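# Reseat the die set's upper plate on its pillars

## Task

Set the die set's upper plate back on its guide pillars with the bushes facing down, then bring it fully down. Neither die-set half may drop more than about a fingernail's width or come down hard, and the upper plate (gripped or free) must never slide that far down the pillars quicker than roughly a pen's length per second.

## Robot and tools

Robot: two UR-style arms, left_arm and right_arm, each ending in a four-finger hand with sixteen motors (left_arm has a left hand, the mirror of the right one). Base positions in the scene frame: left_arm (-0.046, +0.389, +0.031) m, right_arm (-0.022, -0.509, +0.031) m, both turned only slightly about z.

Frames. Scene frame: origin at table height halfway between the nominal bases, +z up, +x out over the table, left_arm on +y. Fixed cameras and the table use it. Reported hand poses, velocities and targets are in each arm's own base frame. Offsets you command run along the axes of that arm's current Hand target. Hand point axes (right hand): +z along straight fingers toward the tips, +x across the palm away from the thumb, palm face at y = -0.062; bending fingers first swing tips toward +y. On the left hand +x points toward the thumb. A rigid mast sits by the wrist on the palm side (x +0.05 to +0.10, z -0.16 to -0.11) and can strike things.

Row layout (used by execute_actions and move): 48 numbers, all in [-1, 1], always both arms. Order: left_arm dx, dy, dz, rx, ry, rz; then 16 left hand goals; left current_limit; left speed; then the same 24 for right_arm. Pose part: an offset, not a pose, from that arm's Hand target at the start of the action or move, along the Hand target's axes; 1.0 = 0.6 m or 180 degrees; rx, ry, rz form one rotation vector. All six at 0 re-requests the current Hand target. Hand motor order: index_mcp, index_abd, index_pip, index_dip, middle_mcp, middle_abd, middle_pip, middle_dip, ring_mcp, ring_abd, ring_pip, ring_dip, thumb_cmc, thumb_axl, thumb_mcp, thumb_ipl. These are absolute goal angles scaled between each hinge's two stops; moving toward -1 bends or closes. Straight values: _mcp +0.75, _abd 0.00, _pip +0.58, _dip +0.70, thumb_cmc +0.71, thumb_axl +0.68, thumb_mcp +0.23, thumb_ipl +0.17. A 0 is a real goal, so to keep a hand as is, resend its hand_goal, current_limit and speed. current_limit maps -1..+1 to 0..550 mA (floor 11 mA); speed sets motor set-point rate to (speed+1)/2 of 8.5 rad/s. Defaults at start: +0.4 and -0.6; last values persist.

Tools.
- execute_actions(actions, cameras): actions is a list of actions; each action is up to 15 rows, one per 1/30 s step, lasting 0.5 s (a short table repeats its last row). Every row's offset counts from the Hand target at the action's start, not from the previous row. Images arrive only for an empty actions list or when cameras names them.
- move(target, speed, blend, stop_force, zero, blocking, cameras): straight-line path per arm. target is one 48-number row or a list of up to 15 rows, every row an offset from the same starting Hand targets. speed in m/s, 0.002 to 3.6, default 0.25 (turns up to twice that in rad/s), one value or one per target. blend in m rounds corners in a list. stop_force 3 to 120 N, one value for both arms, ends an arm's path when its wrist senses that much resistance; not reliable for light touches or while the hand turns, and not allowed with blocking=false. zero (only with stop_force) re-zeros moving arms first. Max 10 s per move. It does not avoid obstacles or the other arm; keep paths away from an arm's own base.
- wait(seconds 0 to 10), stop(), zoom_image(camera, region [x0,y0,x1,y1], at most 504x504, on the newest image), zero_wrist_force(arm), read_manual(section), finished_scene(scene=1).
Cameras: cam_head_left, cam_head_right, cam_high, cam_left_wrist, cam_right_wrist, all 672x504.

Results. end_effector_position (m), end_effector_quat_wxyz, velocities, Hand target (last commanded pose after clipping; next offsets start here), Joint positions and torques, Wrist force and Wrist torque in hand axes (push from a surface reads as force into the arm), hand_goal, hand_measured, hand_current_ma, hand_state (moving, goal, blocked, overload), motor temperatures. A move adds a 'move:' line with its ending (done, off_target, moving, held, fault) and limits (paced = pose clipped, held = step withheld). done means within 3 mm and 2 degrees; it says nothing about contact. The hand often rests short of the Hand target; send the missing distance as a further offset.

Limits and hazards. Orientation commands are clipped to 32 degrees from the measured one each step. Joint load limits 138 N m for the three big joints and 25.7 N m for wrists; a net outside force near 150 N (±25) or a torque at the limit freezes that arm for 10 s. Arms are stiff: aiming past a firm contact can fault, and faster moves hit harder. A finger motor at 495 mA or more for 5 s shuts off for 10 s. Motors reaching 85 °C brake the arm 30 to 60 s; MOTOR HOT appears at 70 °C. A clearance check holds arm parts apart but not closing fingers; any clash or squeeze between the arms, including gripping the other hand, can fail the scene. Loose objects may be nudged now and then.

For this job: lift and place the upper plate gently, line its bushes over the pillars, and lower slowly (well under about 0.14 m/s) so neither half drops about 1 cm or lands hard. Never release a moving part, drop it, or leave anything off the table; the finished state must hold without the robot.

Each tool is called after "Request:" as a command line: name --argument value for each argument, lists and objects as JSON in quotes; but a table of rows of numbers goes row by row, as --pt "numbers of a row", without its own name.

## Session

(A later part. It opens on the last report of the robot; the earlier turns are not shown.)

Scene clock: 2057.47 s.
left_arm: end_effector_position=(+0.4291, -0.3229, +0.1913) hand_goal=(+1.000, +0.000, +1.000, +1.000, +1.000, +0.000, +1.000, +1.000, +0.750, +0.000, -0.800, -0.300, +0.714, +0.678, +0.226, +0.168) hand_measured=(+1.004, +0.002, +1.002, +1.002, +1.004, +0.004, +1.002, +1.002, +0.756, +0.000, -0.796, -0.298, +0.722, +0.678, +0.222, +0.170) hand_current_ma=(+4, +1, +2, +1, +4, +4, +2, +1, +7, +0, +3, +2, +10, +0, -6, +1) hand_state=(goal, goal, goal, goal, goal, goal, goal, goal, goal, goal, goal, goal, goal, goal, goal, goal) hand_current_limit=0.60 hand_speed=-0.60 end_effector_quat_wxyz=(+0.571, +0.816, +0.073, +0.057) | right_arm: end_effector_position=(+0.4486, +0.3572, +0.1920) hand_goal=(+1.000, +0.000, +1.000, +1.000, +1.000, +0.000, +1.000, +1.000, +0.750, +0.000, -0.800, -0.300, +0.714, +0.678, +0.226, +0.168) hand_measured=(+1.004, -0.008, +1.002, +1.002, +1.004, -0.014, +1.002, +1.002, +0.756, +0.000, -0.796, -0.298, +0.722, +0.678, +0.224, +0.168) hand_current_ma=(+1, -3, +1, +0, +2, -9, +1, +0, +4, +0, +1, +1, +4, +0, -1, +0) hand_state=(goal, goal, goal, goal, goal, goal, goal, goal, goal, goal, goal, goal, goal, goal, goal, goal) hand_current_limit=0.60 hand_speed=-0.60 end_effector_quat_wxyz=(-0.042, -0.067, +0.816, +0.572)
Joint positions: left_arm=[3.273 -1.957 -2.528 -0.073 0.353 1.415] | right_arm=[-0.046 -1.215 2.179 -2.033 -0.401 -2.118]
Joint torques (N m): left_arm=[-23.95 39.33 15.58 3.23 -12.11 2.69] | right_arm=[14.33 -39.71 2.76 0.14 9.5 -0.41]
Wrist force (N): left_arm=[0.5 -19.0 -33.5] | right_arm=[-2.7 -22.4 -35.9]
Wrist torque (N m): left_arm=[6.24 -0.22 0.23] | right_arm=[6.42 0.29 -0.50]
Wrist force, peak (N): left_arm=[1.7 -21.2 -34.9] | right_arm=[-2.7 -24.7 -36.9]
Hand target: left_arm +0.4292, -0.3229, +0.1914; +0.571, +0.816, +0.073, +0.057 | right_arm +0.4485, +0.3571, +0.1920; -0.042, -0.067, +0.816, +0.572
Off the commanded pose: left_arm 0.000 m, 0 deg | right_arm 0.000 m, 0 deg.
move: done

Request:
execute_actions --actions '[]' --cameras '["cam_high","cam_head_left"]'

Scene clock: 2084.33 s.
left_arm: end_effector_position=(+0.4292, -0.3229, +0.1914) hand_goal=(+1.000, +0.000, +1.000, +1.000, +1.000, +0.000, +1.000, +1.000, +0.750, +0.000, -0.800, -0.300, +0.714, +0.678, +0.226, +0.168) hand_measured=(+1.004, +0.002, +1.002, +1.002, +1.004, +0.004, +1.002, +1.002, +0.756, +0.000, -0.796, -0.298, +0.722, +0.678, +0.222, +0.170) hand_current_ma=(+4, +1, +2, +1, +4, +4, +2, +1, +7, +0, +3, +2, +10, +0, -6, +1) hand_state=(goal, goal, goal, goal, goal, goal, goal, goal, goal, goal, goal, goal, goal, goal, goal, goal) hand_current_limit=0.60 hand_speed=-0.60 end_effector_quat_wxyz=(+0.571, +0.816, +0.073, +0.057) | right_arm: end_effector_position=(+0.4485, +0.3571, +0.1920) hand_goal=(+1.000, +0.000, +1.000, +1.000, +1.000, +0.000, +1.000, +1.000, +0.750, +0.000, -0.800, -0.300, +0.714, +0.678, +0.226, +0.168) hand_measured=(+1.004, -0.008, +1.002, +1.002, +1.004, -0.014, +1.002, +1.002, +0.756, +0.000, -0.796, -0.298, +0.722, +0.678, +0.224, +0.168) hand_current_ma=(+1, -3, +1, +0, +2, -9, +1, +0, +4, +0, +1, +1, +4, +0, -1, +0) hand_state=(goal, goal, goal, goal, goal, goal, goal, goal, goal, goal, goal, goal, goal, goal, goal, goal) hand_current_limit=0.60 hand_speed=-0.60 end_effector_quat_wxyz=(-0.042, -0.067, +0.816, +0.572)
Joint positions: left_arm=[3.273 -1.957 -2.527 -0.073 0.353 1.415] | right_arm=[-0.047 -1.215 2.179 -2.033 -0.401 -2.118]
Joint velocities: within noise
Joint torques (N m): left_arm=[-6.23 38.41 16.32 6.7 -11.81 -1.59] | right_arm=[9.7 -38.87 3.04 0.7 9.41 -1.6]
Motor temperatures (°C): left_arm=[41 34 32 42 43 42] | right_arm=[32 35 37 39 42 37]
Wrist force (N): left_arm=[0.9 -19.5 -33.4] | right_arm=[-2.9 -22.9 -36.1]
Wrist torque (N m): left_arm=[6.24 -0.26 0.24] | right_arm=[6.40 0.30 -0.50]
Wrist force, peak (N): left_arm=[1.2 -20.6 -33.7] | right_arm=[-3.2 -24.2 -35.9]
Hand target: left_arm +0.4292, -0.3229, +0.1914; +0.571, +0.816, +0.073, +0.057 | right_arm +0.4485, +0.3571, +0.1920; -0.042, -0.067, +0.816, +0.572
Off the commanded pose: left_arm 0.000 m, 0 deg | right_arm 0.000 m, 0 deg.
Images, in order (width x height): cam_head_left 672x504, cam_high 672x504.

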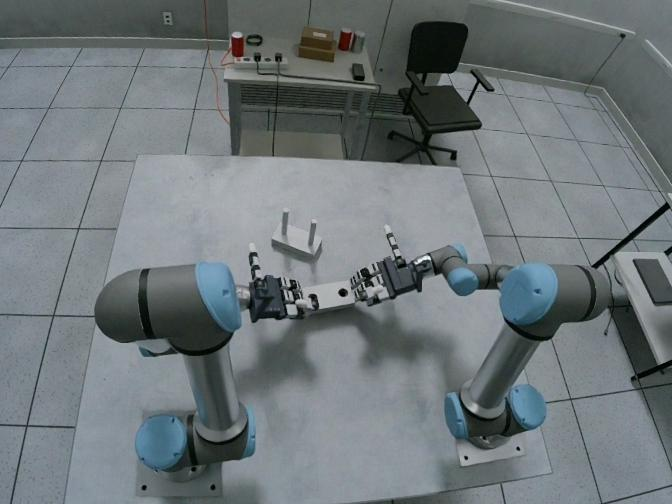

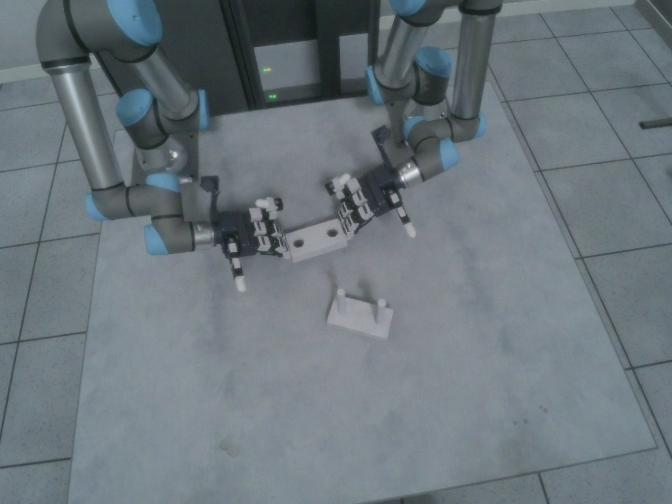

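Request:
zoom_image --camera "cam_high" --region '[270, 200, 370, 280]'

Request:
zoom_image --camera "cam_high" --region '[310, 280, 410, 350]'

Scaled by 5.040 from the camera's 672x504 image, which has a finer 960x720 frame.

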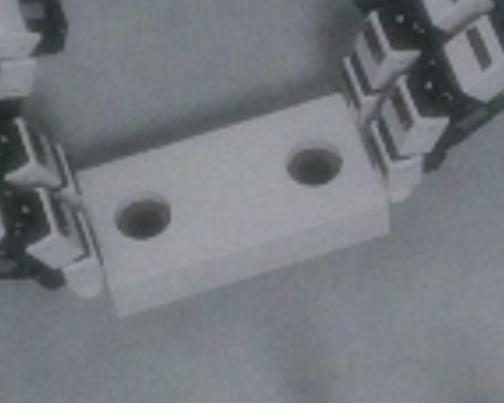

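Scaled by 5.040 from the camera's 672x504 image, which has a finer 960x720 frame.

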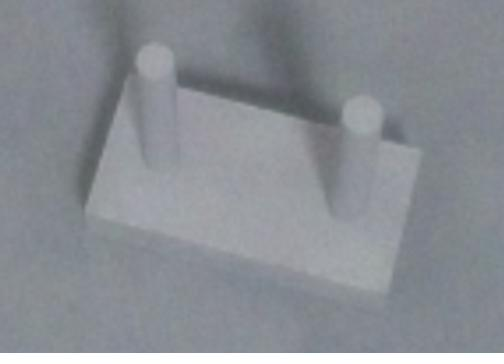

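Request:
zoom_image --camera "cam_high" --region '[285, 230, 315, 252]'

Request:
zoom_image --camera "cam_high" --region '[318, 220, 348, 242]'

Request:
zoom_image --camera "cam_head_left" --region '[290, 280, 370, 320]'

Scaled by 16.800 from the camera's 672x504 image, which has a finer 960x720 frame.

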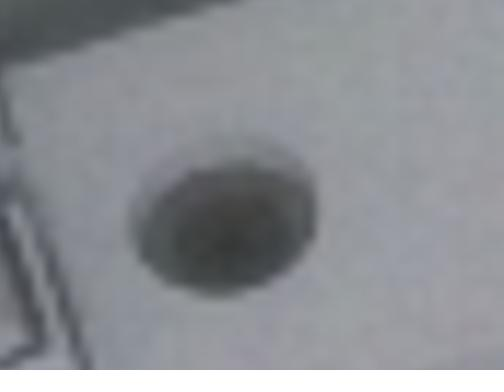

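Scaled by 16.800 from the camera's 672x504 image, which has a finer 960x720 frame.

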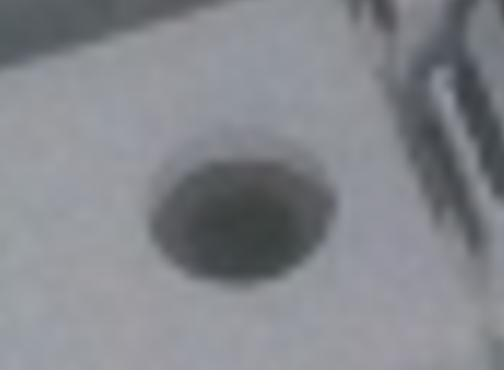

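Scaled by 6.300 from the camera's 672x504 image, which has a finer 960x720 frame.

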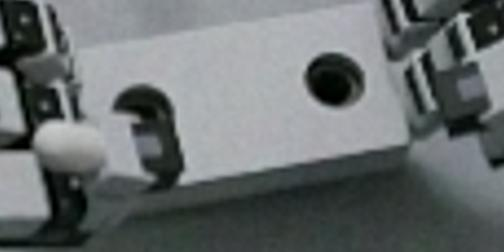

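Request:
execute_actions --actions '[]' --cameras '["cam_left_wrist","cam_right_wrist"]'

Scene clock: 2096.17 s.
left_arm: end_effector_position=(+0.4292, -0.3229, +0.1914) hand_goal=(+1.000, +0.000, +1.000, +1.000, +1.000, +0.000, +1.000, +1.000, +0.750, +0.000, -0.800, -0.300, +0.714, +0.678, +0.226, +0.168) hand_measured=(+1.004, +0.002, +1.002, +1.002, +1.004, +0.004, +1.002, +1.002, +0.756, +0.000, -0.796, -0.298, +0.722, +0.678, +0.222, +0.170) hand_current_ma=(+4, +1, +2, +1, +4, +4, +2, +1, +7, +0, +3, +2, +10, +0, -6, +1) hand_state=(goal, goal, goal, goal, goal, goal, goal, goal, goal, goal, goal, goal, goal, goal, goal, goal) hand_current_limit=0.60 hand_speed=-0.60 end_effector_quat_wxyz=(+0.571, +0.816, +0.073, +0.057) | right_arm: end_effector_position=(+0.4485, +0.3571, +0.1920) hand_goal=(+1.000, +0.000, +1.000, +1.000, +1.000, +0.000, +1.000, +1.000, +0.750, +0.000, -0.800, -0.300, +0.714, +0.678, +0.226, +0.168) hand_measured=(+1.004, -0.008, +1.002, +1.002, +1.004, -0.014, +1.002, +1.002, +0.756, +0.000, -0.796, -0.298, +0.722, +0.678, +0.224, +0.168) hand_current_ma=(+1, -3, +1, +0, +2, -9, +1, +0, +4, +0, +1, +1, +4, +0, -1, +0) hand_state=(goal, goal, goal, goal, goal, goal, goal, goal, goal, goal, goal, goal, goal, goal, goal, goal) hand_current_limit=0.60 hand_speed=-0.60 end_effector_quat_wxyz=(-0.042, -0.067, +0.816, +0.572)
Joint positions: left_arm=[3.273 -1.957 -2.527 -0.073 0.353 1.415] | right_arm=[-0.047 -1.215 2.179 -2.033 -0.401 -2.118]
Joint velocities: within noise
Joint torques (N m): left_arm=[-5.84 40.53 14.87 6.75 -11.15 -1.44] | right_arm=[9.69 -38.71 2.62 0.72 9.28 -1.85]
Motor temperatures (°C): left_arm=[41 34 32 42 43 42] | right_arm=[32 35 37 39 42 37]
Wrist force (N): left_arm=[1.1 -20.2 -33.3] | right_arm=[-3.0 -23.3 -35.5]
Wrist torque (N m): left_arm=[6.23 -0.26 0.25] | right_arm=[6.40 0.27 -0.49]
Wrist force, peak (N): left_arm=[1.3 -20.7 -33.5] | right_arm=[-3.4 -23.8 -35.7]
Hand target: left_arm +0.4292, -0.3229, +0.1914; +0.571, +0.816, +0.073, +0.057 | right_arm +0.4485, +0.3571, +0.1920; -0.042, -0.067, +0.816, +0.572
Off the commanded pose: left_arm 0.000 m, 0 deg | right_arm 0.000 m, 0 deg.
Images, in order (width x height): cam_left_wrist 672x504, cam_right_wrist 672x504.

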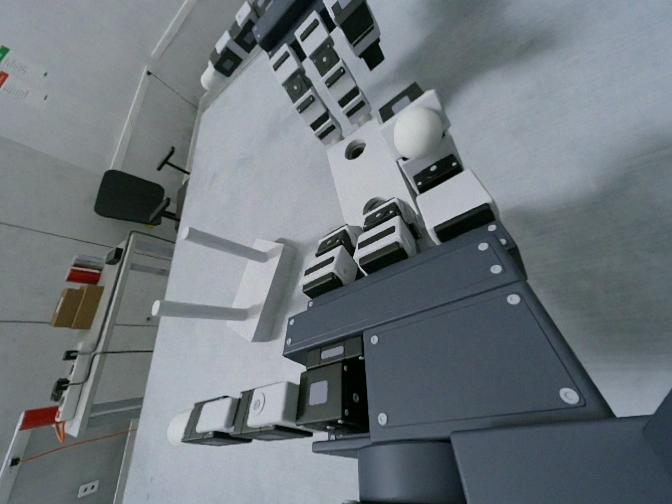

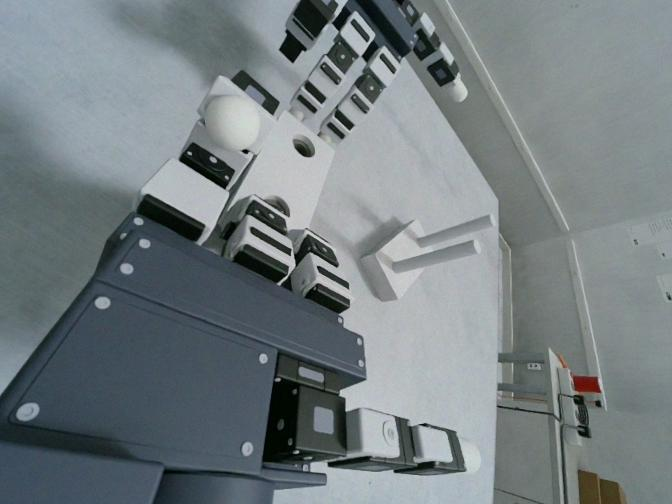

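Request:
zoom_image --camera "cam_left_wrist" --region '[315, 110, 395, 170]'

Request:
zoom_image --camera "cam_right_wrist" --region '[265, 105, 345, 165]'

Scaled by 6.300 from the camera's 672x504 image, which has a finer 960x720 frame.

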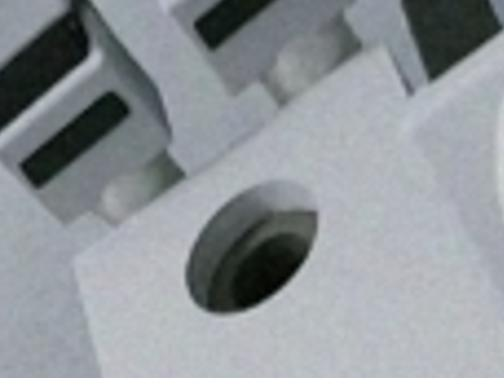

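Scaled by 6.300 from the camera's 672x504 image, which has a finer 960x720 frame.

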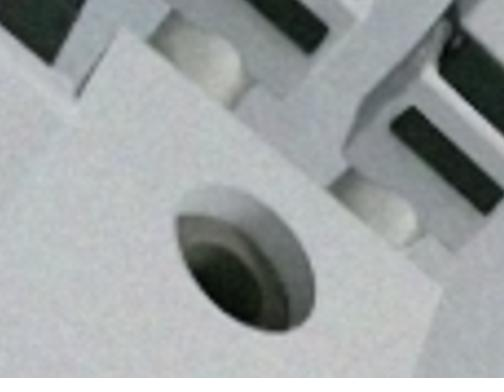

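Request:
zoom_image --camera "cam_left_wrist" --region '[340, 135, 372, 163]'

Request:
zoom_image --camera "cam_right_wrist" --region '[289, 132, 321, 160]'

Scaled by 15.750 from the camera's 672x504 image, which has a finer 960x720 frame.

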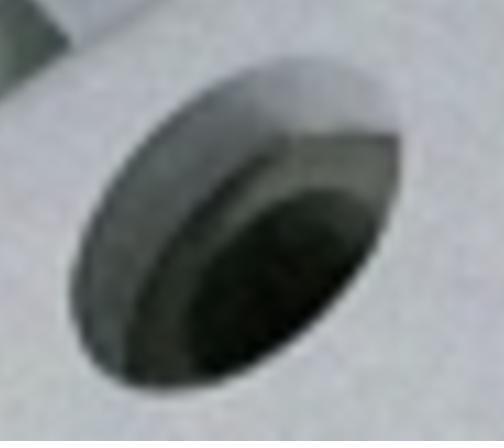

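Scaled by 15.750 from the camera's 672x504 image, which has a finer 960x720 frame.

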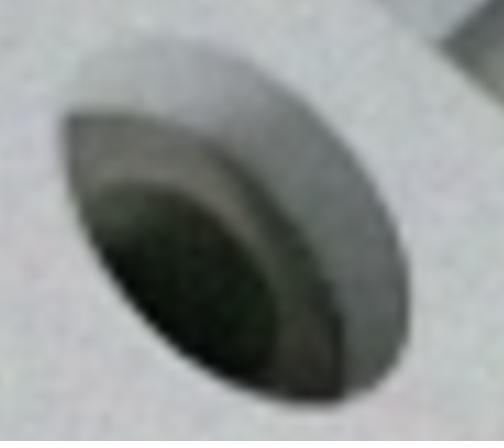

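Request:
zoom_image --camera "cam_left_wrist" --region '[145, 215, 285, 335]'

Request:
zoom_image --camera "cam_right_wrist" --region '[360, 200, 510, 310]'

Scaled by 3.600 from the camera's 672x504 image, which has a finer 960x720 frame.

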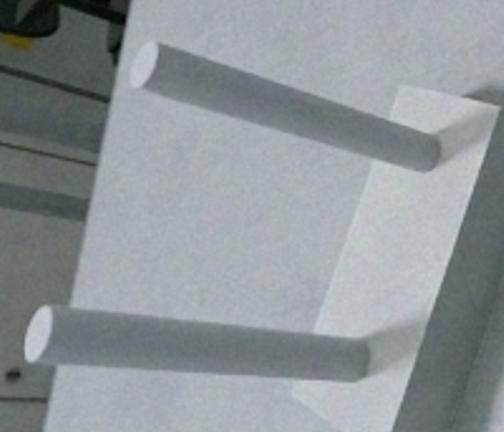

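Scaled by 3.360 from the camera's 672x504 image, which has a finer 960x720 frame.

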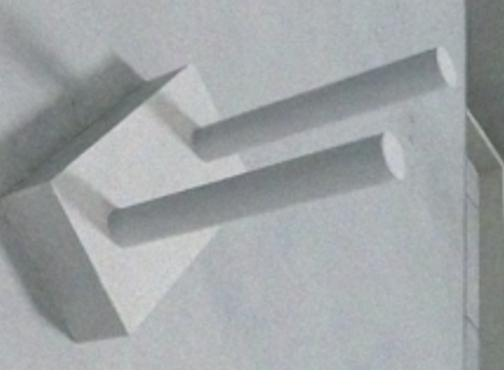

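Request:
move --pt "-0.01518 0.0003 0.00049 0.00025 0.02614 -0.0095 1 0 1 1 1 0 1 1 0.75 0 -0.8 -0.3 0.714 0.678 0.226 0.168 0.6 -0.6 -0.01518 0.00007 0.00057 -0.00022 0.02611 -0.00953 1 0 1 1 1 0 1 1 0.75 0 -0.8 -0.3 0.714 0.678 0.226 0.168 0.6 -0.6" --pt "-0.0302 0.00116 0.00246 0.0005 0.05228 -0.019 1 0 1 1 1 0 1 1 0.75 0 -0.8 -0.3 0.714 0.678 0.226 0.168 0.6 -0.6 -0.0302 0.00068 0.00259 -0.00044 0.05222 -0.01906 1 0 1 1 1 0 1 1 0.75 0 -0.8 -0.3 0.714 0.678 0.226 0.168 0.6 -0.6" --pt "-0.045 0.00245 0.00564 0.00075 0.07842 -0.0285 1 0 1 1 1 0 1 1 0.75 0 -0.8 -0.3 0.714 0.678 0.226 0.168 0.6 -0.6 -0.045 0.00177 0.00584 -0.00067 0.07833 -0.02858 1 0 1 1 1 0 1 1 0.75 0 -0.8 -0.3 0.714 0.678 0.226 0.168 0.6 -0.6" --pt "-0.05945 0.00418 0.01006 0.001 0.10456 -0.038 1 0 1 1 1 0 1 1 0.75 0 -0.8 -0.3 0.714 0.678 0.226 0.168 0.6 -0.6 -0.05945 0.00327 0.01033 -0.00089 0.10444 -0.03811 1 0 1 1 1 0 1 1 0.75 0 -0.8 -0.3 0.714 0.678 0.226 0.168 0.6 -0.6" --blend 0.002 --speed 0.05

Scene clock: 2129.13 s.
left_arm: end_effector_position=(+0.3952, -0.3360, +0.1912) hand_goal=(+1.000, +0.000, +1.000, +1.000, +1.000, +0.000, +1.000, +1.000, +0.750, +0.000, -0.800, -0.300, +0.714, +0.678, +0.226, +0.168) hand_measured=(+1.004, +0.000, +1.002, +1.002, +1.004, +0.004, +1.002, +1.002, +0.756, +0.000, -0.796, -0.298, +0.722, +0.678, +0.222, +0.170) hand_current_ma=(+4, +0, +2, +1, +4, +2, +2, +1, +7, +0, +3, +2, +10, +0, -6, +1) hand_state=(goal, goal, goal, goal, goal, goal, goal, goal, goal, goal, goal, goal, goal, goal, goal, goal) hand_current_limit=0.60 hand_speed=-0.60 end_effector_quat_wxyz=(+0.552, +0.791, +0.214, +0.155) | right_arm: end_effector_position=(+0.4827, +0.3692, +0.1920) hand_goal=(+1.000, +0.000, +1.000, +1.000, +1.000, +0.000, +1.000, +1.000, +0.750, +0.000, -0.800, -0.300, +0.714, +0.678, +0.226, +0.168) hand_measured=(+1.004, -0.006, +1.002, +1.002, +1.004, -0.012, +1.002, +1.002, +0.756, +0.000, -0.796, -0.298, +0.722, +0.678, +0.224, +0.168) hand_current_ma=(+1, -2, +1, +0, +2, -7, +1, +0, +4, +0, +1, +1, +4, +0, -1, +0) hand_state=(goal, goal, goal, goal, goal, goal, goal, goal, goal, goal, goal, goal, goal, goal, goal, goal) hand_current_limit=0.60 hand_speed=-0.60 end_effector_quat_wxyz=(-0.140, -0.208, +0.792, +0.556)
Joint positions: left_arm=[3.127 -2.249 -2.644 1.146 0.643 0.515] | right_arm=[0.019 -1.014 1.719 -1.368 -0.59 -2.576]
Joint torques (N m): left_arm=[3.12 42.18 15.9 4.25 -7.7 2.97] | right_arm=[15.69 -47.6 6.34 3.01 6.69 1.16]
Wrist force (N): left_arm=[1.5 -20.9 -35.8] | right_arm=[-2.5 -23.9 -37.5]
Wrist torque (N m): left_arm=[6.60 -0.12 0.35] | right_arm=[6.82 0.45 -0.26]
Wrist force, peak (N): left_arm=[1.5 -20.9 -35.8] | right_arm=[-2.5 -23.9 -37.5]
Hand target: left_arm +0.3953, -0.3359, +0.1913; +0.552, +0.791, +0.214, +0.155 | right_arm +0.4828, +0.3691, +0.1921; -0.140, -0.208, +0.792, +0.556
Off the commanded pose: left_arm 0.000 m, 0 deg | right_arm 0.000 m, 0 deg.
move: done

Request:
move --pt "-0.01518 0.0001 0.00003 0.00025 0.02614 -0.0095 1 0 1 1 1 0 1 1 0.75 0 -0.8 -0.3 0.714 0.678 0.226 0.168 0.6 -0.6 -0.01518 -0.00013 0.0001 -0.00022 0.02611 -0.00953 1 0 1 1 1 0 1 1 0.75 0 -0.8 -0.3 0.714 0.678 0.226 0.168 0.6 -0.6" --pt "-0.0302 0.00096 0.002 0.0005 0.05228 -0.019 1 0 1 1 1 0 1 1 0.75 0 -0.8 -0.3 0.714 0.678 0.226 0.168 0.6 -0.6 -0.0302 0.00048 0.00213 -0.00044 0.05222 -0.01906 1 0 1 1 1 0 1 1 0.75 0 -0.8 -0.3 0.714 0.678 0.226 0.168 0.6 -0.6" --pt "-0.045 0.00225 0.00518 0.00075 0.07842 -0.0285 1 0 1 1 1 0 1 1 0.75 0 -0.8 -0.3 0.714 0.678 0.226 0.168 0.6 -0.6 -0.045 0.00157 0.00538 -0.00067 0.07833 -0.02858 1 0 1 1 1 0 1 1 0.75 0 -0.8 -0.3 0.714 0.678 0.226 0.168 0.6 -0.6" --pt "-0.05368 0.0033 0.00786 0.0009 0.0941 -0.0342 1 0 1 1 1 0 1 1 0.75 0 -0.8 -0.3 0.714 0.678 0.226 0.168 0.6 -0.6 -0.05368 0.00244 0.0081 -0.0008 0.094 -0.0343 1 0 1 1 1 0 1 1 0.75 0 -0.8 -0.3 0.714 0.678 0.226 0.168 0.6 -0.6" --blend 0.002 --speed 0.05 --cameras '["cam_head_left","cam_high"]'

Scene clock: 2136.57 s.
left_arm: end_effector_position=(+0.3702, -0.3568, +0.1913) hand_goal=(+1.000, +0.000, +1.000, +1.000, +1.000, +0.000, +1.000, +1.000, +0.750, +0.000, -0.800, -0.300, +0.714, +0.678, +0.226, +0.168) hand_measured=(+1.004, +0.000, +1.002, +1.002, +1.004, +0.004, +1.002, +1.002, +0.756, +0.000, -0.796, -0.298, +0.722, +0.678, +0.222, +0.170) hand_current_ma=(+3, +0, +2, +1, +3, +2, +2, +1, +7, +0, +3, +2, +10, +0, -6, +1) hand_state=(goal, goal, goal, goal, goal, goal, goal, goal, goal, goal, goal, goal, goal, goal, goal, goal) hand_current_limit=0.60 hand_speed=-0.60 end_effector_quat_wxyz=(+0.521, +0.747, +0.335, +0.240) | right_arm: end_effector_position=(+0.5084, +0.3893, +0.1920) hand_goal=(+1.000, +0.000, +1.000, +1.000, +1.000, +0.000, +1.000, +1.000, +0.750, +0.000, -0.800, -0.300, +0.714, +0.678, +0.226, +0.168) hand_measured=(+1.004, -0.006, +1.002, +1.002, +1.004, -0.012, +1.002, +1.002, +0.756, +0.000, -0.796, -0.298, +0.722, +0.678, +0.224, +0.168) hand_current_ma=(+1, -2, +1, +0, +1, -7, +1, +0, +4, +0, +1, +1, +4, +0, -1, +0) hand_state=(goal, goal, goal, goal, goal, goal, goal, goal, goal, goal, goal, goal, goal, goal, goal, goal) hand_current_limit=0.60 hand_speed=-0.60 end_effector_quat_wxyz=(-0.226, -0.330, +0.750, +0.527)
Joint positions: left_arm=[2.761 -2.296 -2.621 1.408 1.254 0.129] | right_arm=[0.107 -0.795 1.295 -1.009 -0.779 -2.773]
Joint torques (N m): left_arm=[8.53 44.6 8.63 5.91 -1.84 3.09] | right_arm=[12.56 -56.21 3.71 5.79 4.64 1.1]
Wrist force (N): left_arm=[1.7 -18.8 -28.7] | right_arm=[-3.2 -22.2 -31.2]
Wrist torque (N m): left_arm=[5.45 -0.15 0.35] | right_arm=[5.69 0.48 -0.28]
Wrist force, peak (N): left_arm=[1.5 -21.5 -35.7] | right_arm=[-2.7 -24.3 -37.6]
Hand target: left_arm +0.3702, -0.3567, +0.1913; +0.521, +0.747, +0.335, +0.240 | right_arm +0.5084, +0.3892, +0.1921; -0.226, -0.330, +0.750, +0.527
Off the commanded pose: left_arm 0.000 m, 0 deg | right_arm 0.000 m, 0 deg.
move: done
Images, in order (width x height): cam_head_left 672x504, cam_high 672x504.

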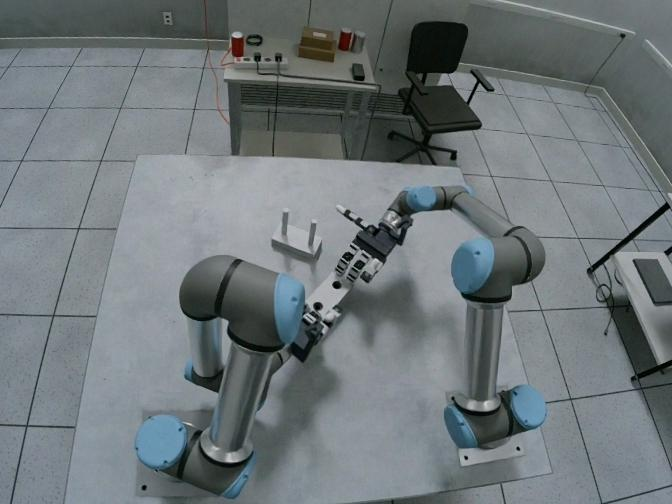

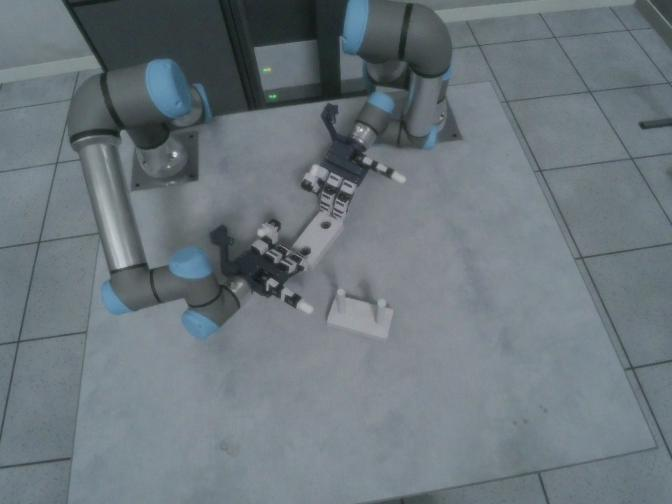

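Request:
move --target '[-0.00014,-0.0149,0.00542,0,0,0,1,0,1,1,1,0,1,1,0.75,0,-0.8,-0.3,0.714,0.678,0.226,0.168,0.6,-0.6,0.00013,-0.01488,0.00543,0,0,0,1,0,1,1,1,0,1,1,0.75,0,-0.8,-0.3,0.714,0.678,0.226,0.168,0.6,-0.6]' --speed 0.02

Request:
move --target '[-0.00001,-0.00157,0.00057,0,0,0,1,0,1,1,1,0,1,1,0.75,0,-0.8,-0.3,0.714,0.678,0.226,0.168,0.6,-0.6,0.00001,-0.00157,0.00057,0,0,0,1,0,1,1,1,0,1,1,0.75,0,-0.8,-0.3,0.714,0.678,0.226,0.168,0.6,-0.6]' --speed 0.01

Scene clock: 2142.07 s.
left_arm: end_effector_position=(+0.3702, -0.3567, +0.1818) hand_goal=(+1.000, +0.000, +1.000, +1.000, +1.000, +0.000, +1.000, +1.000, +0.750, +0.000, -0.800, -0.300, +0.714, +0.678, +0.226, +0.168) hand_measured=(+1.004, +0.002, +1.002, +1.002, +1.002, +0.006, +1.002, +1.002, +0.756, +0.000, -0.796, -0.298, +0.722, +0.678, +0.222, +0.170) hand_current_ma=(+4, +2, +2, +1, +3, +6, +2, +1, +7, +0, +3, +2, +10, +0, -6, +1) hand_state=(goal, goal, goal, goal, goal, goal, goal, goal, goal, goal, goal, goal, goal, goal, goal, goal) hand_current_limit=0.60 hand_speed=-0.60 end_effector_quat_wxyz=(+0.521, +0.747, +0.335, +0.240) | right_arm: end_effector_position=(+0.5085, +0.3892, +0.1825) hand_goal=(+1.000, +0.000, +1.000, +1.000, +1.000, +0.000, +1.000, +1.000, +0.750, +0.000, -0.800, -0.300, +0.714, +0.678, +0.226, +0.168) hand_measured=(+1.002, -0.004, +1.002, +1.002, +1.002, -0.010, +1.002, +1.002, +0.756, +0.000, -0.796, -0.298, +0.722, +0.678, +0.224, +0.168) hand_current_ma=(+1, -1, +1, +0, +1, -6, +1, +0, +4, +0, +1, +1, +4, +0, -1, +0) hand_state=(goal, goal, goal, goal, goal, goal, goal, goal, goal, goal, goal, goal, goal, goal, goal, goal) hand_current_limit=0.60 hand_speed=-0.60 end_effector_quat_wxyz=(-0.226, -0.330, +0.750, +0.527)
Joint positions: left_arm=[2.761 -2.34 -2.613 1.444 1.254 0.129] | right_arm=[0.106 -0.784 1.302 -1.027 -0.779 -2.773]
Joint torques (N m): left_arm=[11.72 41.41 11.72 0.42 -1.84 2.54] | right_arm=[17.59 -39.63 7.19 5.63 0.24 1.35]
Wrist force (N): left_arm=[1.7 -1.5 -47.0] | right_arm=[-3.3 4.3 -43.7]
Wrist torque (N m): left_arm=[7.26 -0.34 0.10] | right_arm=[6.35 0.49 -0.14]
Wrist force, peak (N): left_arm=[1.7 -1.5 -47.0] | right_arm=[-3.3 4.3 -43.7]
Hand target: left_arm +0.3702, -0.3567, +0.1818; +0.521, +0.747, +0.335, +0.240 | right_arm +0.5084, +0.3892, +0.1826; -0.226, -0.330, +0.750, +0.527
Off the commanded pose: left_arm 0.000 m, 0 deg | right_arm 0.000 m, 0 deg.
move: done

Scene clock: 2142.77 s.
left_arm: end_effector_position=(+0.3702, -0.3567, +0.1808) hand_goal=(+1.000, +0.000, +1.000, +1.000, +1.000, +0.000, +1.000, +1.000, +0.750, +0.000, -0.800, -0.300, +0.714, +0.678, +0.226, +0.168) hand_measured=(+1.004, +0.014, +1.002, +1.002, +1.002, +0.016, +1.002, +1.002, +0.756, +0.000, -0.796, -0.298, +0.722, +0.678, +0.222, +0.170) hand_current_ma=(+4, +17, +2, +1, +3, +22, +2, +1, +7, +0, +3, +2, +10, +0, -6, +1) hand_state=(goal, goal, goal, goal, goal, goal, goal, goal, goal, goal, goal, goal, goal, goal, goal, goal) hand_current_limit=0.60 hand_speed=-0.60 end_effector_quat_wxyz=(+0.521, +0.747, +0.335, +0.240) | right_arm: end_effector_position=(+0.5085, +0.3892, +0.1815) hand_goal=(+1.000, +0.000, +1.000, +1.000, +1.000, +0.000, +1.000, +1.000, +0.750, +0.000, -0.800, -0.300, +0.714, +0.678, +0.226, +0.168) hand_measured=(+1.002, +0.006, +1.002, +1.002, +1.002, +0.000, +1.002, +1.002, +0.756, +0.000, -0.796, -0.298, +0.722, +0.678, +0.224, +0.168) hand_current_ma=(+1, +3, +1, +0, +1, +0, +1, +0, +4, +0, +1, +1, +4, +0, -1, +0) hand_state=(goal, goal, goal, goal, goal, goal, goal, goal, goal, goal, goal, goal, goal, goal, goal, goal) hand_current_limit=0.60 hand_speed=-0.60 end_effector_quat_wxyz=(-0.226, -0.330, +0.750, +0.527)
Joint positions: left_arm=[2.761 -2.344 -2.612 1.448 1.254 0.129] | right_arm=[0.106 -0.782 1.303 -1.029 -0.779 -2.773]
Joint torques (N m): left_arm=[11.14 24.16 20.39 3.1 -3.88 1.42] | right_arm=[26.61 -25.76 11.67 3.67 -1.54 1.54]
Wrist force (N): left_arm=[3.0 1.3 -48.6] | right_arm=[-4.1 4.1 -44.1]
Wrist torque (N m): left_arm=[7.34 -0.20 0.27] | right_arm=[6.38 0.40 -0.24]
Wrist force, peak (N): left_arm=[1.6 2.9 -49.1] | right_arm=[-3.7 5.3 -45.0]
Hand target: left_arm +0.3702, -0.3567, +0.1808; +0.521, +0.747, +0.335, +0.240 | right_arm +0.5085, +0.3892, +0.1816; -0.226, -0.330, +0.750, +0.527
Off the commanded pose: left_arm 0.000 m, 0 deg | right_arm 0.000 m, 0 deg.
move: done

Request:
move --pt "0.00001 0.0011 -0.0004 0 0 0 1 0 1 1 1 0 1 1 0.75 0 -0.8 -0.3 0.714 0.678 0.226 0.168 0.6 -0.6 -0.00001 0.0011 -0.0004 0 0 0 1 0 1 1 1 0 1 1 0.75 0 -0.8 -0.3 0.714 0.678 0.226 0.168 0.6 -0.6" --pt "0.00001 -0.0005 -0.0047 0 0 0 1 0 1 1 1 0 1 1 0.75 0 -0.8 -0.3 0.714 0.678 0.226 0.168 0.6 -0.6 -0.00001 -0.0005 -0.0047 0 0 0 1 0 1 1 1 0 1 1 0.75 0 -0.8 -0.3 0.714 0.678 0.226 0.168 0.6 -0.6" --pt "0.00001 -0.0046 -0.01607 0 0 0 1 0 1 1 1 0 1 1 0.75 0 -0.8 -0.3 0.714 0.678 0.226 0.168 0.6 -0.6 -0.00001 -0.0046 -0.01607 0 0 0 1 0 1 1 1 0 1 1 0.75 0 -0.8 -0.3 0.714 0.678 0.226 0.168 0.6 -0.6" --speed '[0.005,0.003,0.01]' --cameras '["cam_head_left","cam_left_wrist","cam_right_wrist","cam_high"]'

Scene clock: 2150.73 s.
left_arm: end_effector_position=(+0.3626, -0.3501, +0.1815) hand_goal=(+1.000, +0.000, +1.000, +1.000, +1.000, +0.000, +1.000, +1.000, +0.750, +0.000, -0.800, -0.300, +0.714, +0.678, +0.226, +0.168) hand_measured=(+1.000, +0.004, +1.000, +1.000, +1.000, +0.004, +1.000, +1.000, +0.756, +0.000, -0.796, -0.298, +0.722, +0.678, +0.222, +0.170) hand_current_ma=(+0, +2, +0, +0, +0, +3, +0, +0, +7, +0, +3, +2, +10, +0, -6, +1) hand_state=(goal, goal, goal, goal, goal, goal, goal, goal, goal, goal, goal, goal, goal, goal, goal, goal) hand_current_limit=0.60 hand_speed=-0.60 end_effector_quat_wxyz=(+0.521, +0.747, +0.335, +0.240) | right_arm: end_effector_position=(+0.5159, +0.3823, +0.1823) hand_goal=(+1.000, +0.000, +1.000, +1.000, +1.000, +0.000, +1.000, +1.000, +0.750, +0.000, -0.800, -0.300, +0.714, +0.678, +0.226, +0.168) hand_measured=(+1.000, +0.002, +1.000, +1.000, +1.000, -0.004, +1.000, +1.000, +0.756, +0.000, -0.796, -0.298, +0.722, +0.678, +0.224, +0.168) hand_current_ma=(+0, +0, +0, +0, +0, -1, +0, +0, +4, +0, +1, +1, +4, +0, -1, +0) hand_state=(goal, goal, goal, goal, goal, goal, goal, goal, goal, goal, goal, goal, goal, goal, goal, goal) hand_current_limit=0.60 hand_speed=-0.60 end_effector_quat_wxyz=(-0.226, -0.330, +0.750, +0.527)
Joint positions: left_arm=[2.776 -2.355 -2.641 1.485 1.24 0.134] | right_arm=[0.095 -0.771 1.279 -1.011 -0.789 -2.781]
Joint torques (N m): left_arm=[-0.16 30.45 5.48 0.97 -0.23 2.22] | right_arm=[-0.24 -45.83 -16 -0.24 -0.06 -0.49]
Wrist force (N): left_arm=[1.5 2.5 2.2] | right_arm=[-2.4 -0.2 0.9]
Wrist torque (N m): left_arm=[-0.53 -0.32 0.32] | right_arm=[-0.29 0.25 -0.15]
Wrist force, peak (N): left_arm=[2.7 1.5 -49.0] | right_arm=[-4.2 4.5 -44.3]
Hand target: left_arm +0.3627, -0.3501, +0.1815; +0.521, +0.747, +0.335, +0.240 | right_arm +0.5158, +0.3824, +0.1823; -0.226, -0.330, +0.750, +0.527
Off the commanded pose: left_arm 0.000 m, 0 deg | right_arm 0.000 m, 0 deg.
move: done
Images, in order (width x height): cam_head_left 672x504, cam_high 672x504, cam_left_wrist 672x504, cam_right_wrist 672x504.

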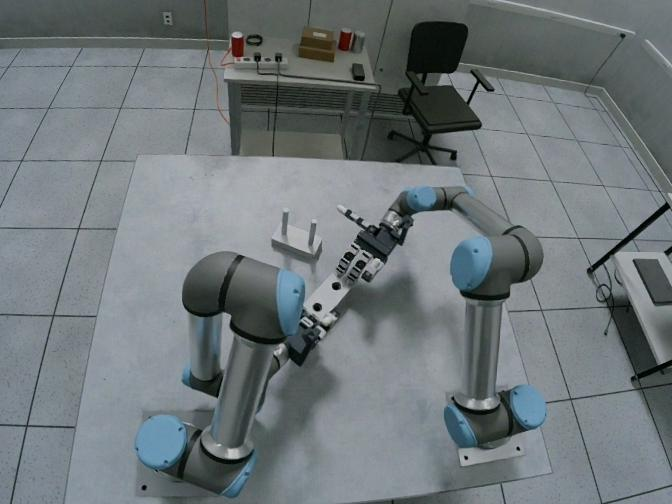

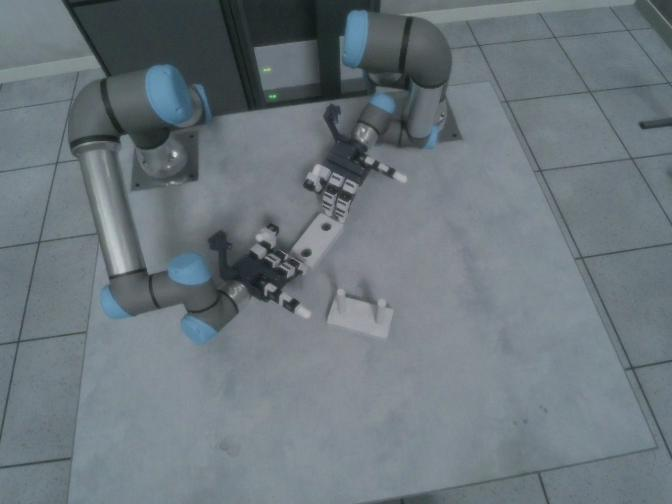

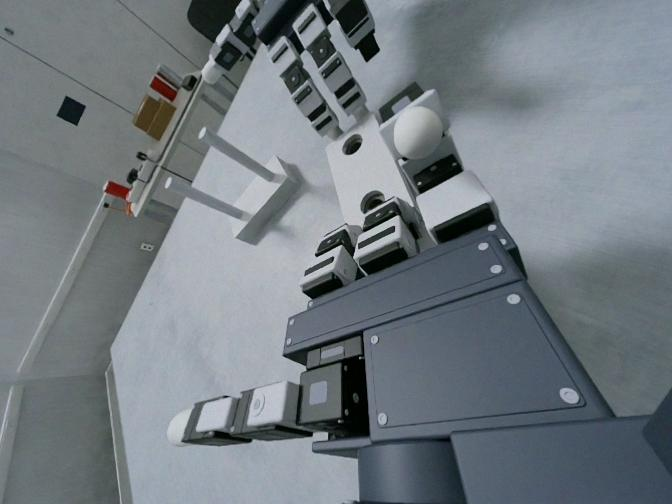

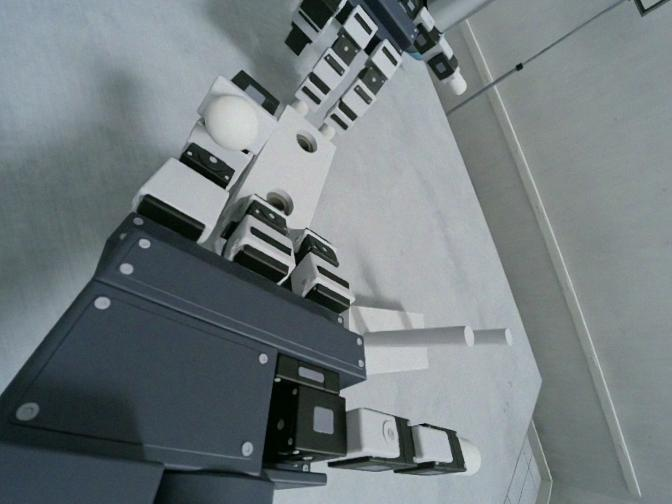

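Request:
move --pt "0.0024 0.2224 -0.1695 0 0 0 1 0 1 1 1 0 1 1 0.75 0 -0.8 -0.3 -0.571 0.678 0.226 0.168 0.6 -0.6 -0.0021 0.2222 -0.1698 0 0 0 1 0 1 1 1 0 1 1 0.75 0 -0.8 -0.3 -0.571 0.678 0.226 0.168 0.6 -0.6" --pt "0.1399 0.235 -0.1349 -0.0015 -0.1568 0.057 1 0 1 1 1 0 1 1 0.75 0 -0.8 -0.3 -0.571 0.678 0.226 0.168 0.6 -0.6 0.1354 0.235 -0.1349 0.0013 -0.1567 0.0572 1 0 1 1 1 0 1 1 0.75 0 -0.8 -0.3 -0.571 0.678 0.226 0.168 0.6 -0.6" --pt "0.2406 0.2695 -0.0403 -0.003 -0.3137 0.114 1 0 1 1 1 0 1 1 0.75 0 -0.8 -0.3 -0.571 0.678 0.226 0.168 0.6 -0.6 0.2361 0.2695 -0.0403 0.0027 -0.3133 0.1143 1 0 1 1 1 0 1 1 0.75 0 -0.8 -0.3 -0.571 0.678 0.226 0.168 0.6 -0.6" --pt "0.2774 0.3165 0.089 -0.0045 -0.4705 0.171 1 0 1 1 1 0 1 1 0.75 0 -0.8 -0.3 -0.571 0.678 0.226 0.168 0.6 -0.6 0.2729 0.3165 0.089 0.004 -0.47 0.1715 1 0 1 1 1 0 1 1 0.75 0 -0.8 -0.3 -0.571 0.678 0.226 0.168 0.6 -0.6" --blend '[0.01,0.02,0.02,0]' --speed 0.13 --cameras '["cam_head_left","cam_left_wrist","cam_right_wrist","cam_high"]'

Scene clock: 2177.77 s.
left_arm: end_effector_position=(+0.5580, -0.3022, +0.3432) hand_goal=(+1.000, +0.000, +1.000, +1.000, +1.000, +0.000, +1.000, +1.000, +0.750, +0.000, -0.800, -0.300, -0.570, +0.678, +0.226, +0.168) hand_measured=(+1.000, +0.002, +1.000, +1.000, +1.000, +0.004, +1.000, +1.000, +0.756, +0.000, -0.796, -0.298, -0.568, +0.678, +0.222, +0.170) hand_current_ma=(+0, +2, +0, +0, +0, +2, +0, +0, +7, +0, +3, +2, +2, +0, -6, +1) hand_state=(goal, goal, goal, goal, goal, goal, goal, goal, goal, goal, goal, goal, goal, goal, goal, goal) hand_current_limit=0.60 hand_speed=-0.60 end_effector_quat_wxyz=(+0.538, +0.765, -0.292, -0.199) | right_arm: end_effector_position=(+0.3190, +0.3400, +0.3409) hand_goal=(+1.000, +0.000, +1.000, +1.000, +1.000, +0.000, +1.000, +1.000, +0.750, +0.000, -0.800, -0.300, -0.570, +0.678, +0.226, +0.168) hand_measured=(+1.000, +0.002, +1.000, +1.000, +1.000, -0.002, +1.000, +1.000, +0.756, +0.000, -0.796, -0.298, -0.568, +0.678, +0.224, +0.168) hand_current_ma=(+0, +0, +0, +0, +0, -1, +0, +0, +4, +0, +1, +1, +1, +0, -1, +0) hand_state=(goal, goal, goal, goal, goal, goal, goal, goal, goal, goal, goal, goal, goal, goal, goal, goal) hand_current_limit=0.60 hand_speed=-0.60 end_effector_quat_wxyz=(+0.213, +0.298, +0.763, +0.533)
Joint positions: left_arm=[3.184 -2.243 -1.065 -2.49 0.823 2.808] | right_arm=[0.273 -1.725 2.748 -3.763 -1.062 -0.213]
Joint torques (N m): left_arm=[10.95 50.33 24.97 0.4 -1 -2.45] | right_arm=[8.61 -16.97 -8.09 -1.93 -1.31 1.67]
Wrist force (N): left_arm=[1.8 1.9 2.3] | right_arm=[-1.3 0.5 0.8]
Wrist torque (N m): left_arm=[-0.54 -0.33 0.54] | right_arm=[-0.19 0.09 -0.16]
Wrist force, peak (N): left_arm=[1.9 2.8 2.4] | right_arm=[-2.5 -1.5 2.1]
Hand target: left_arm +0.5580, -0.3022, +0.3432; +0.538, +0.765, -0.292, -0.199 | right_arm +0.3189, +0.3399, +0.3409; +0.213, +0.298, +0.763, +0.533
Off the commanded pose: left_arm 0.000 m, 0 deg | right_arm 0.000 m, 0 deg.
move: done
Images, in order (width x height): cam_head_left 672x504, cam_high 672x504, cam_left_wrist 672x504, cam_right_wrist 672x504.

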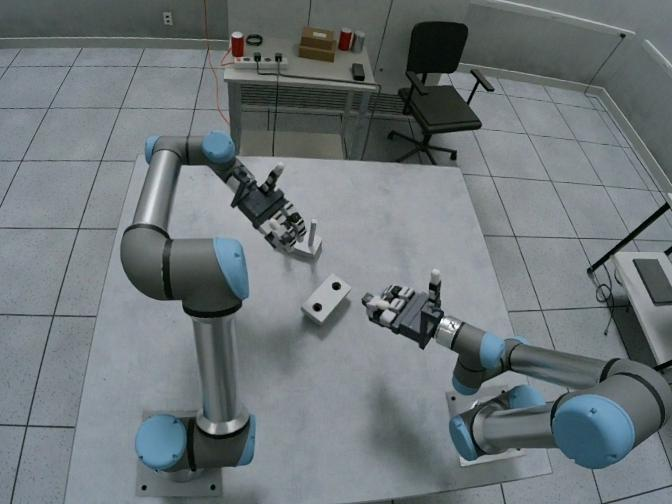

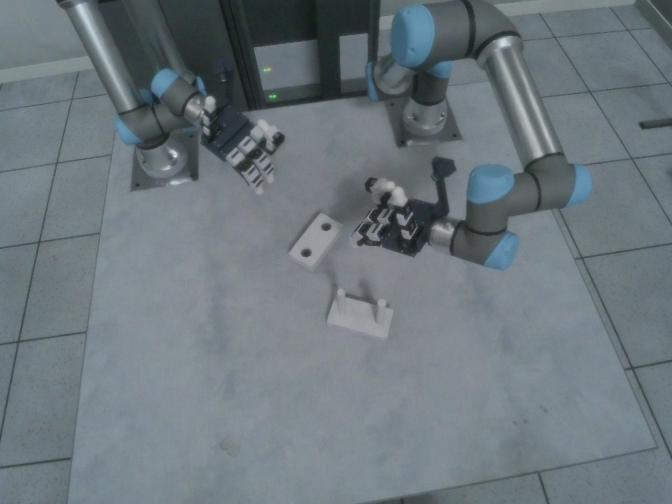

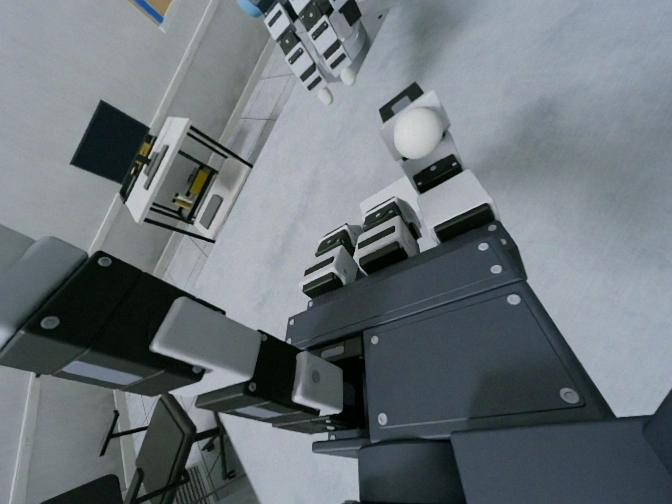

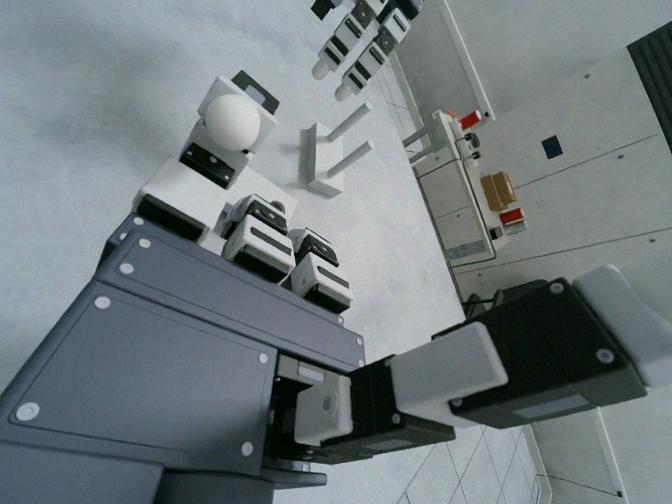

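Request:
zoom_image --camera "cam_high" --region '[270, 200, 370, 280]'

Request:
zoom_image --camera "cam_head_left" --region '[280, 260, 380, 340]'

Scaled by 5.040 from the camera's 672x504 image, which has a finer 960x720 frame.

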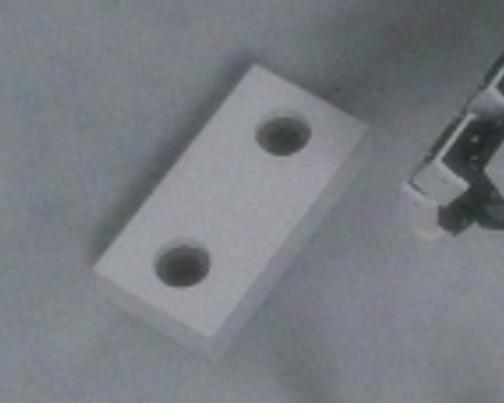

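Scaled by 5.040 from the camera's 672x504 image, which has a finer 960x720 frame.

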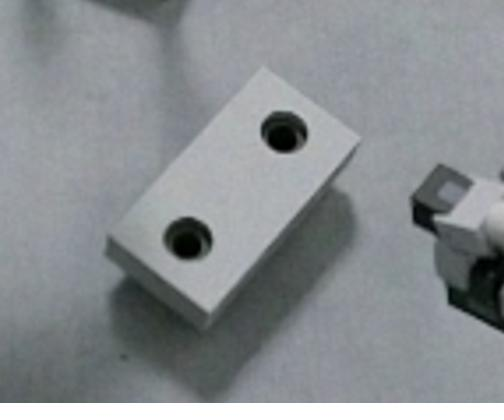

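Request:
zoom_image --camera "cam_head_left" --region '[306, 296, 328, 316]'

Request:
zoom_image --camera "cam_head_left" --region '[325, 276, 347, 296]'

Scaled by 22.909 from the camera's 672x504 image, which has a finer 960x720 frame.

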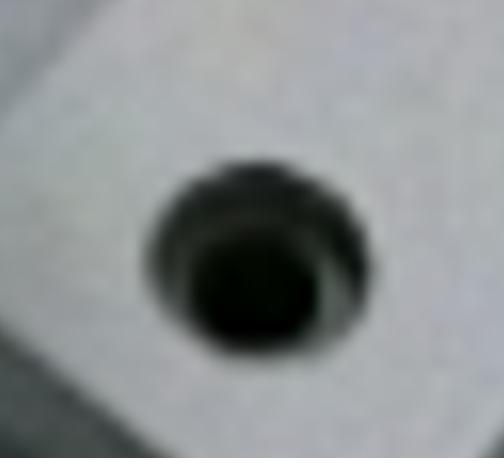

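Scaled by 22.909 from the camera's 672x504 image, which has a finer 960x720 frame.

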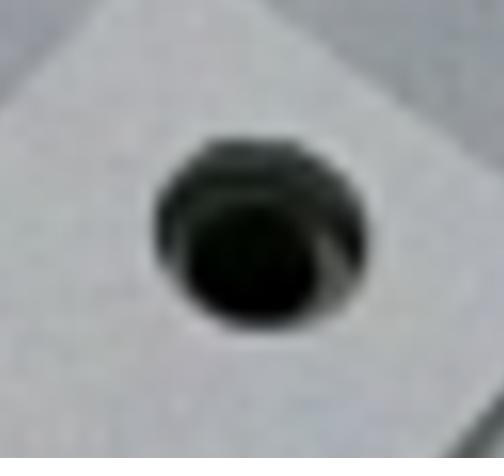

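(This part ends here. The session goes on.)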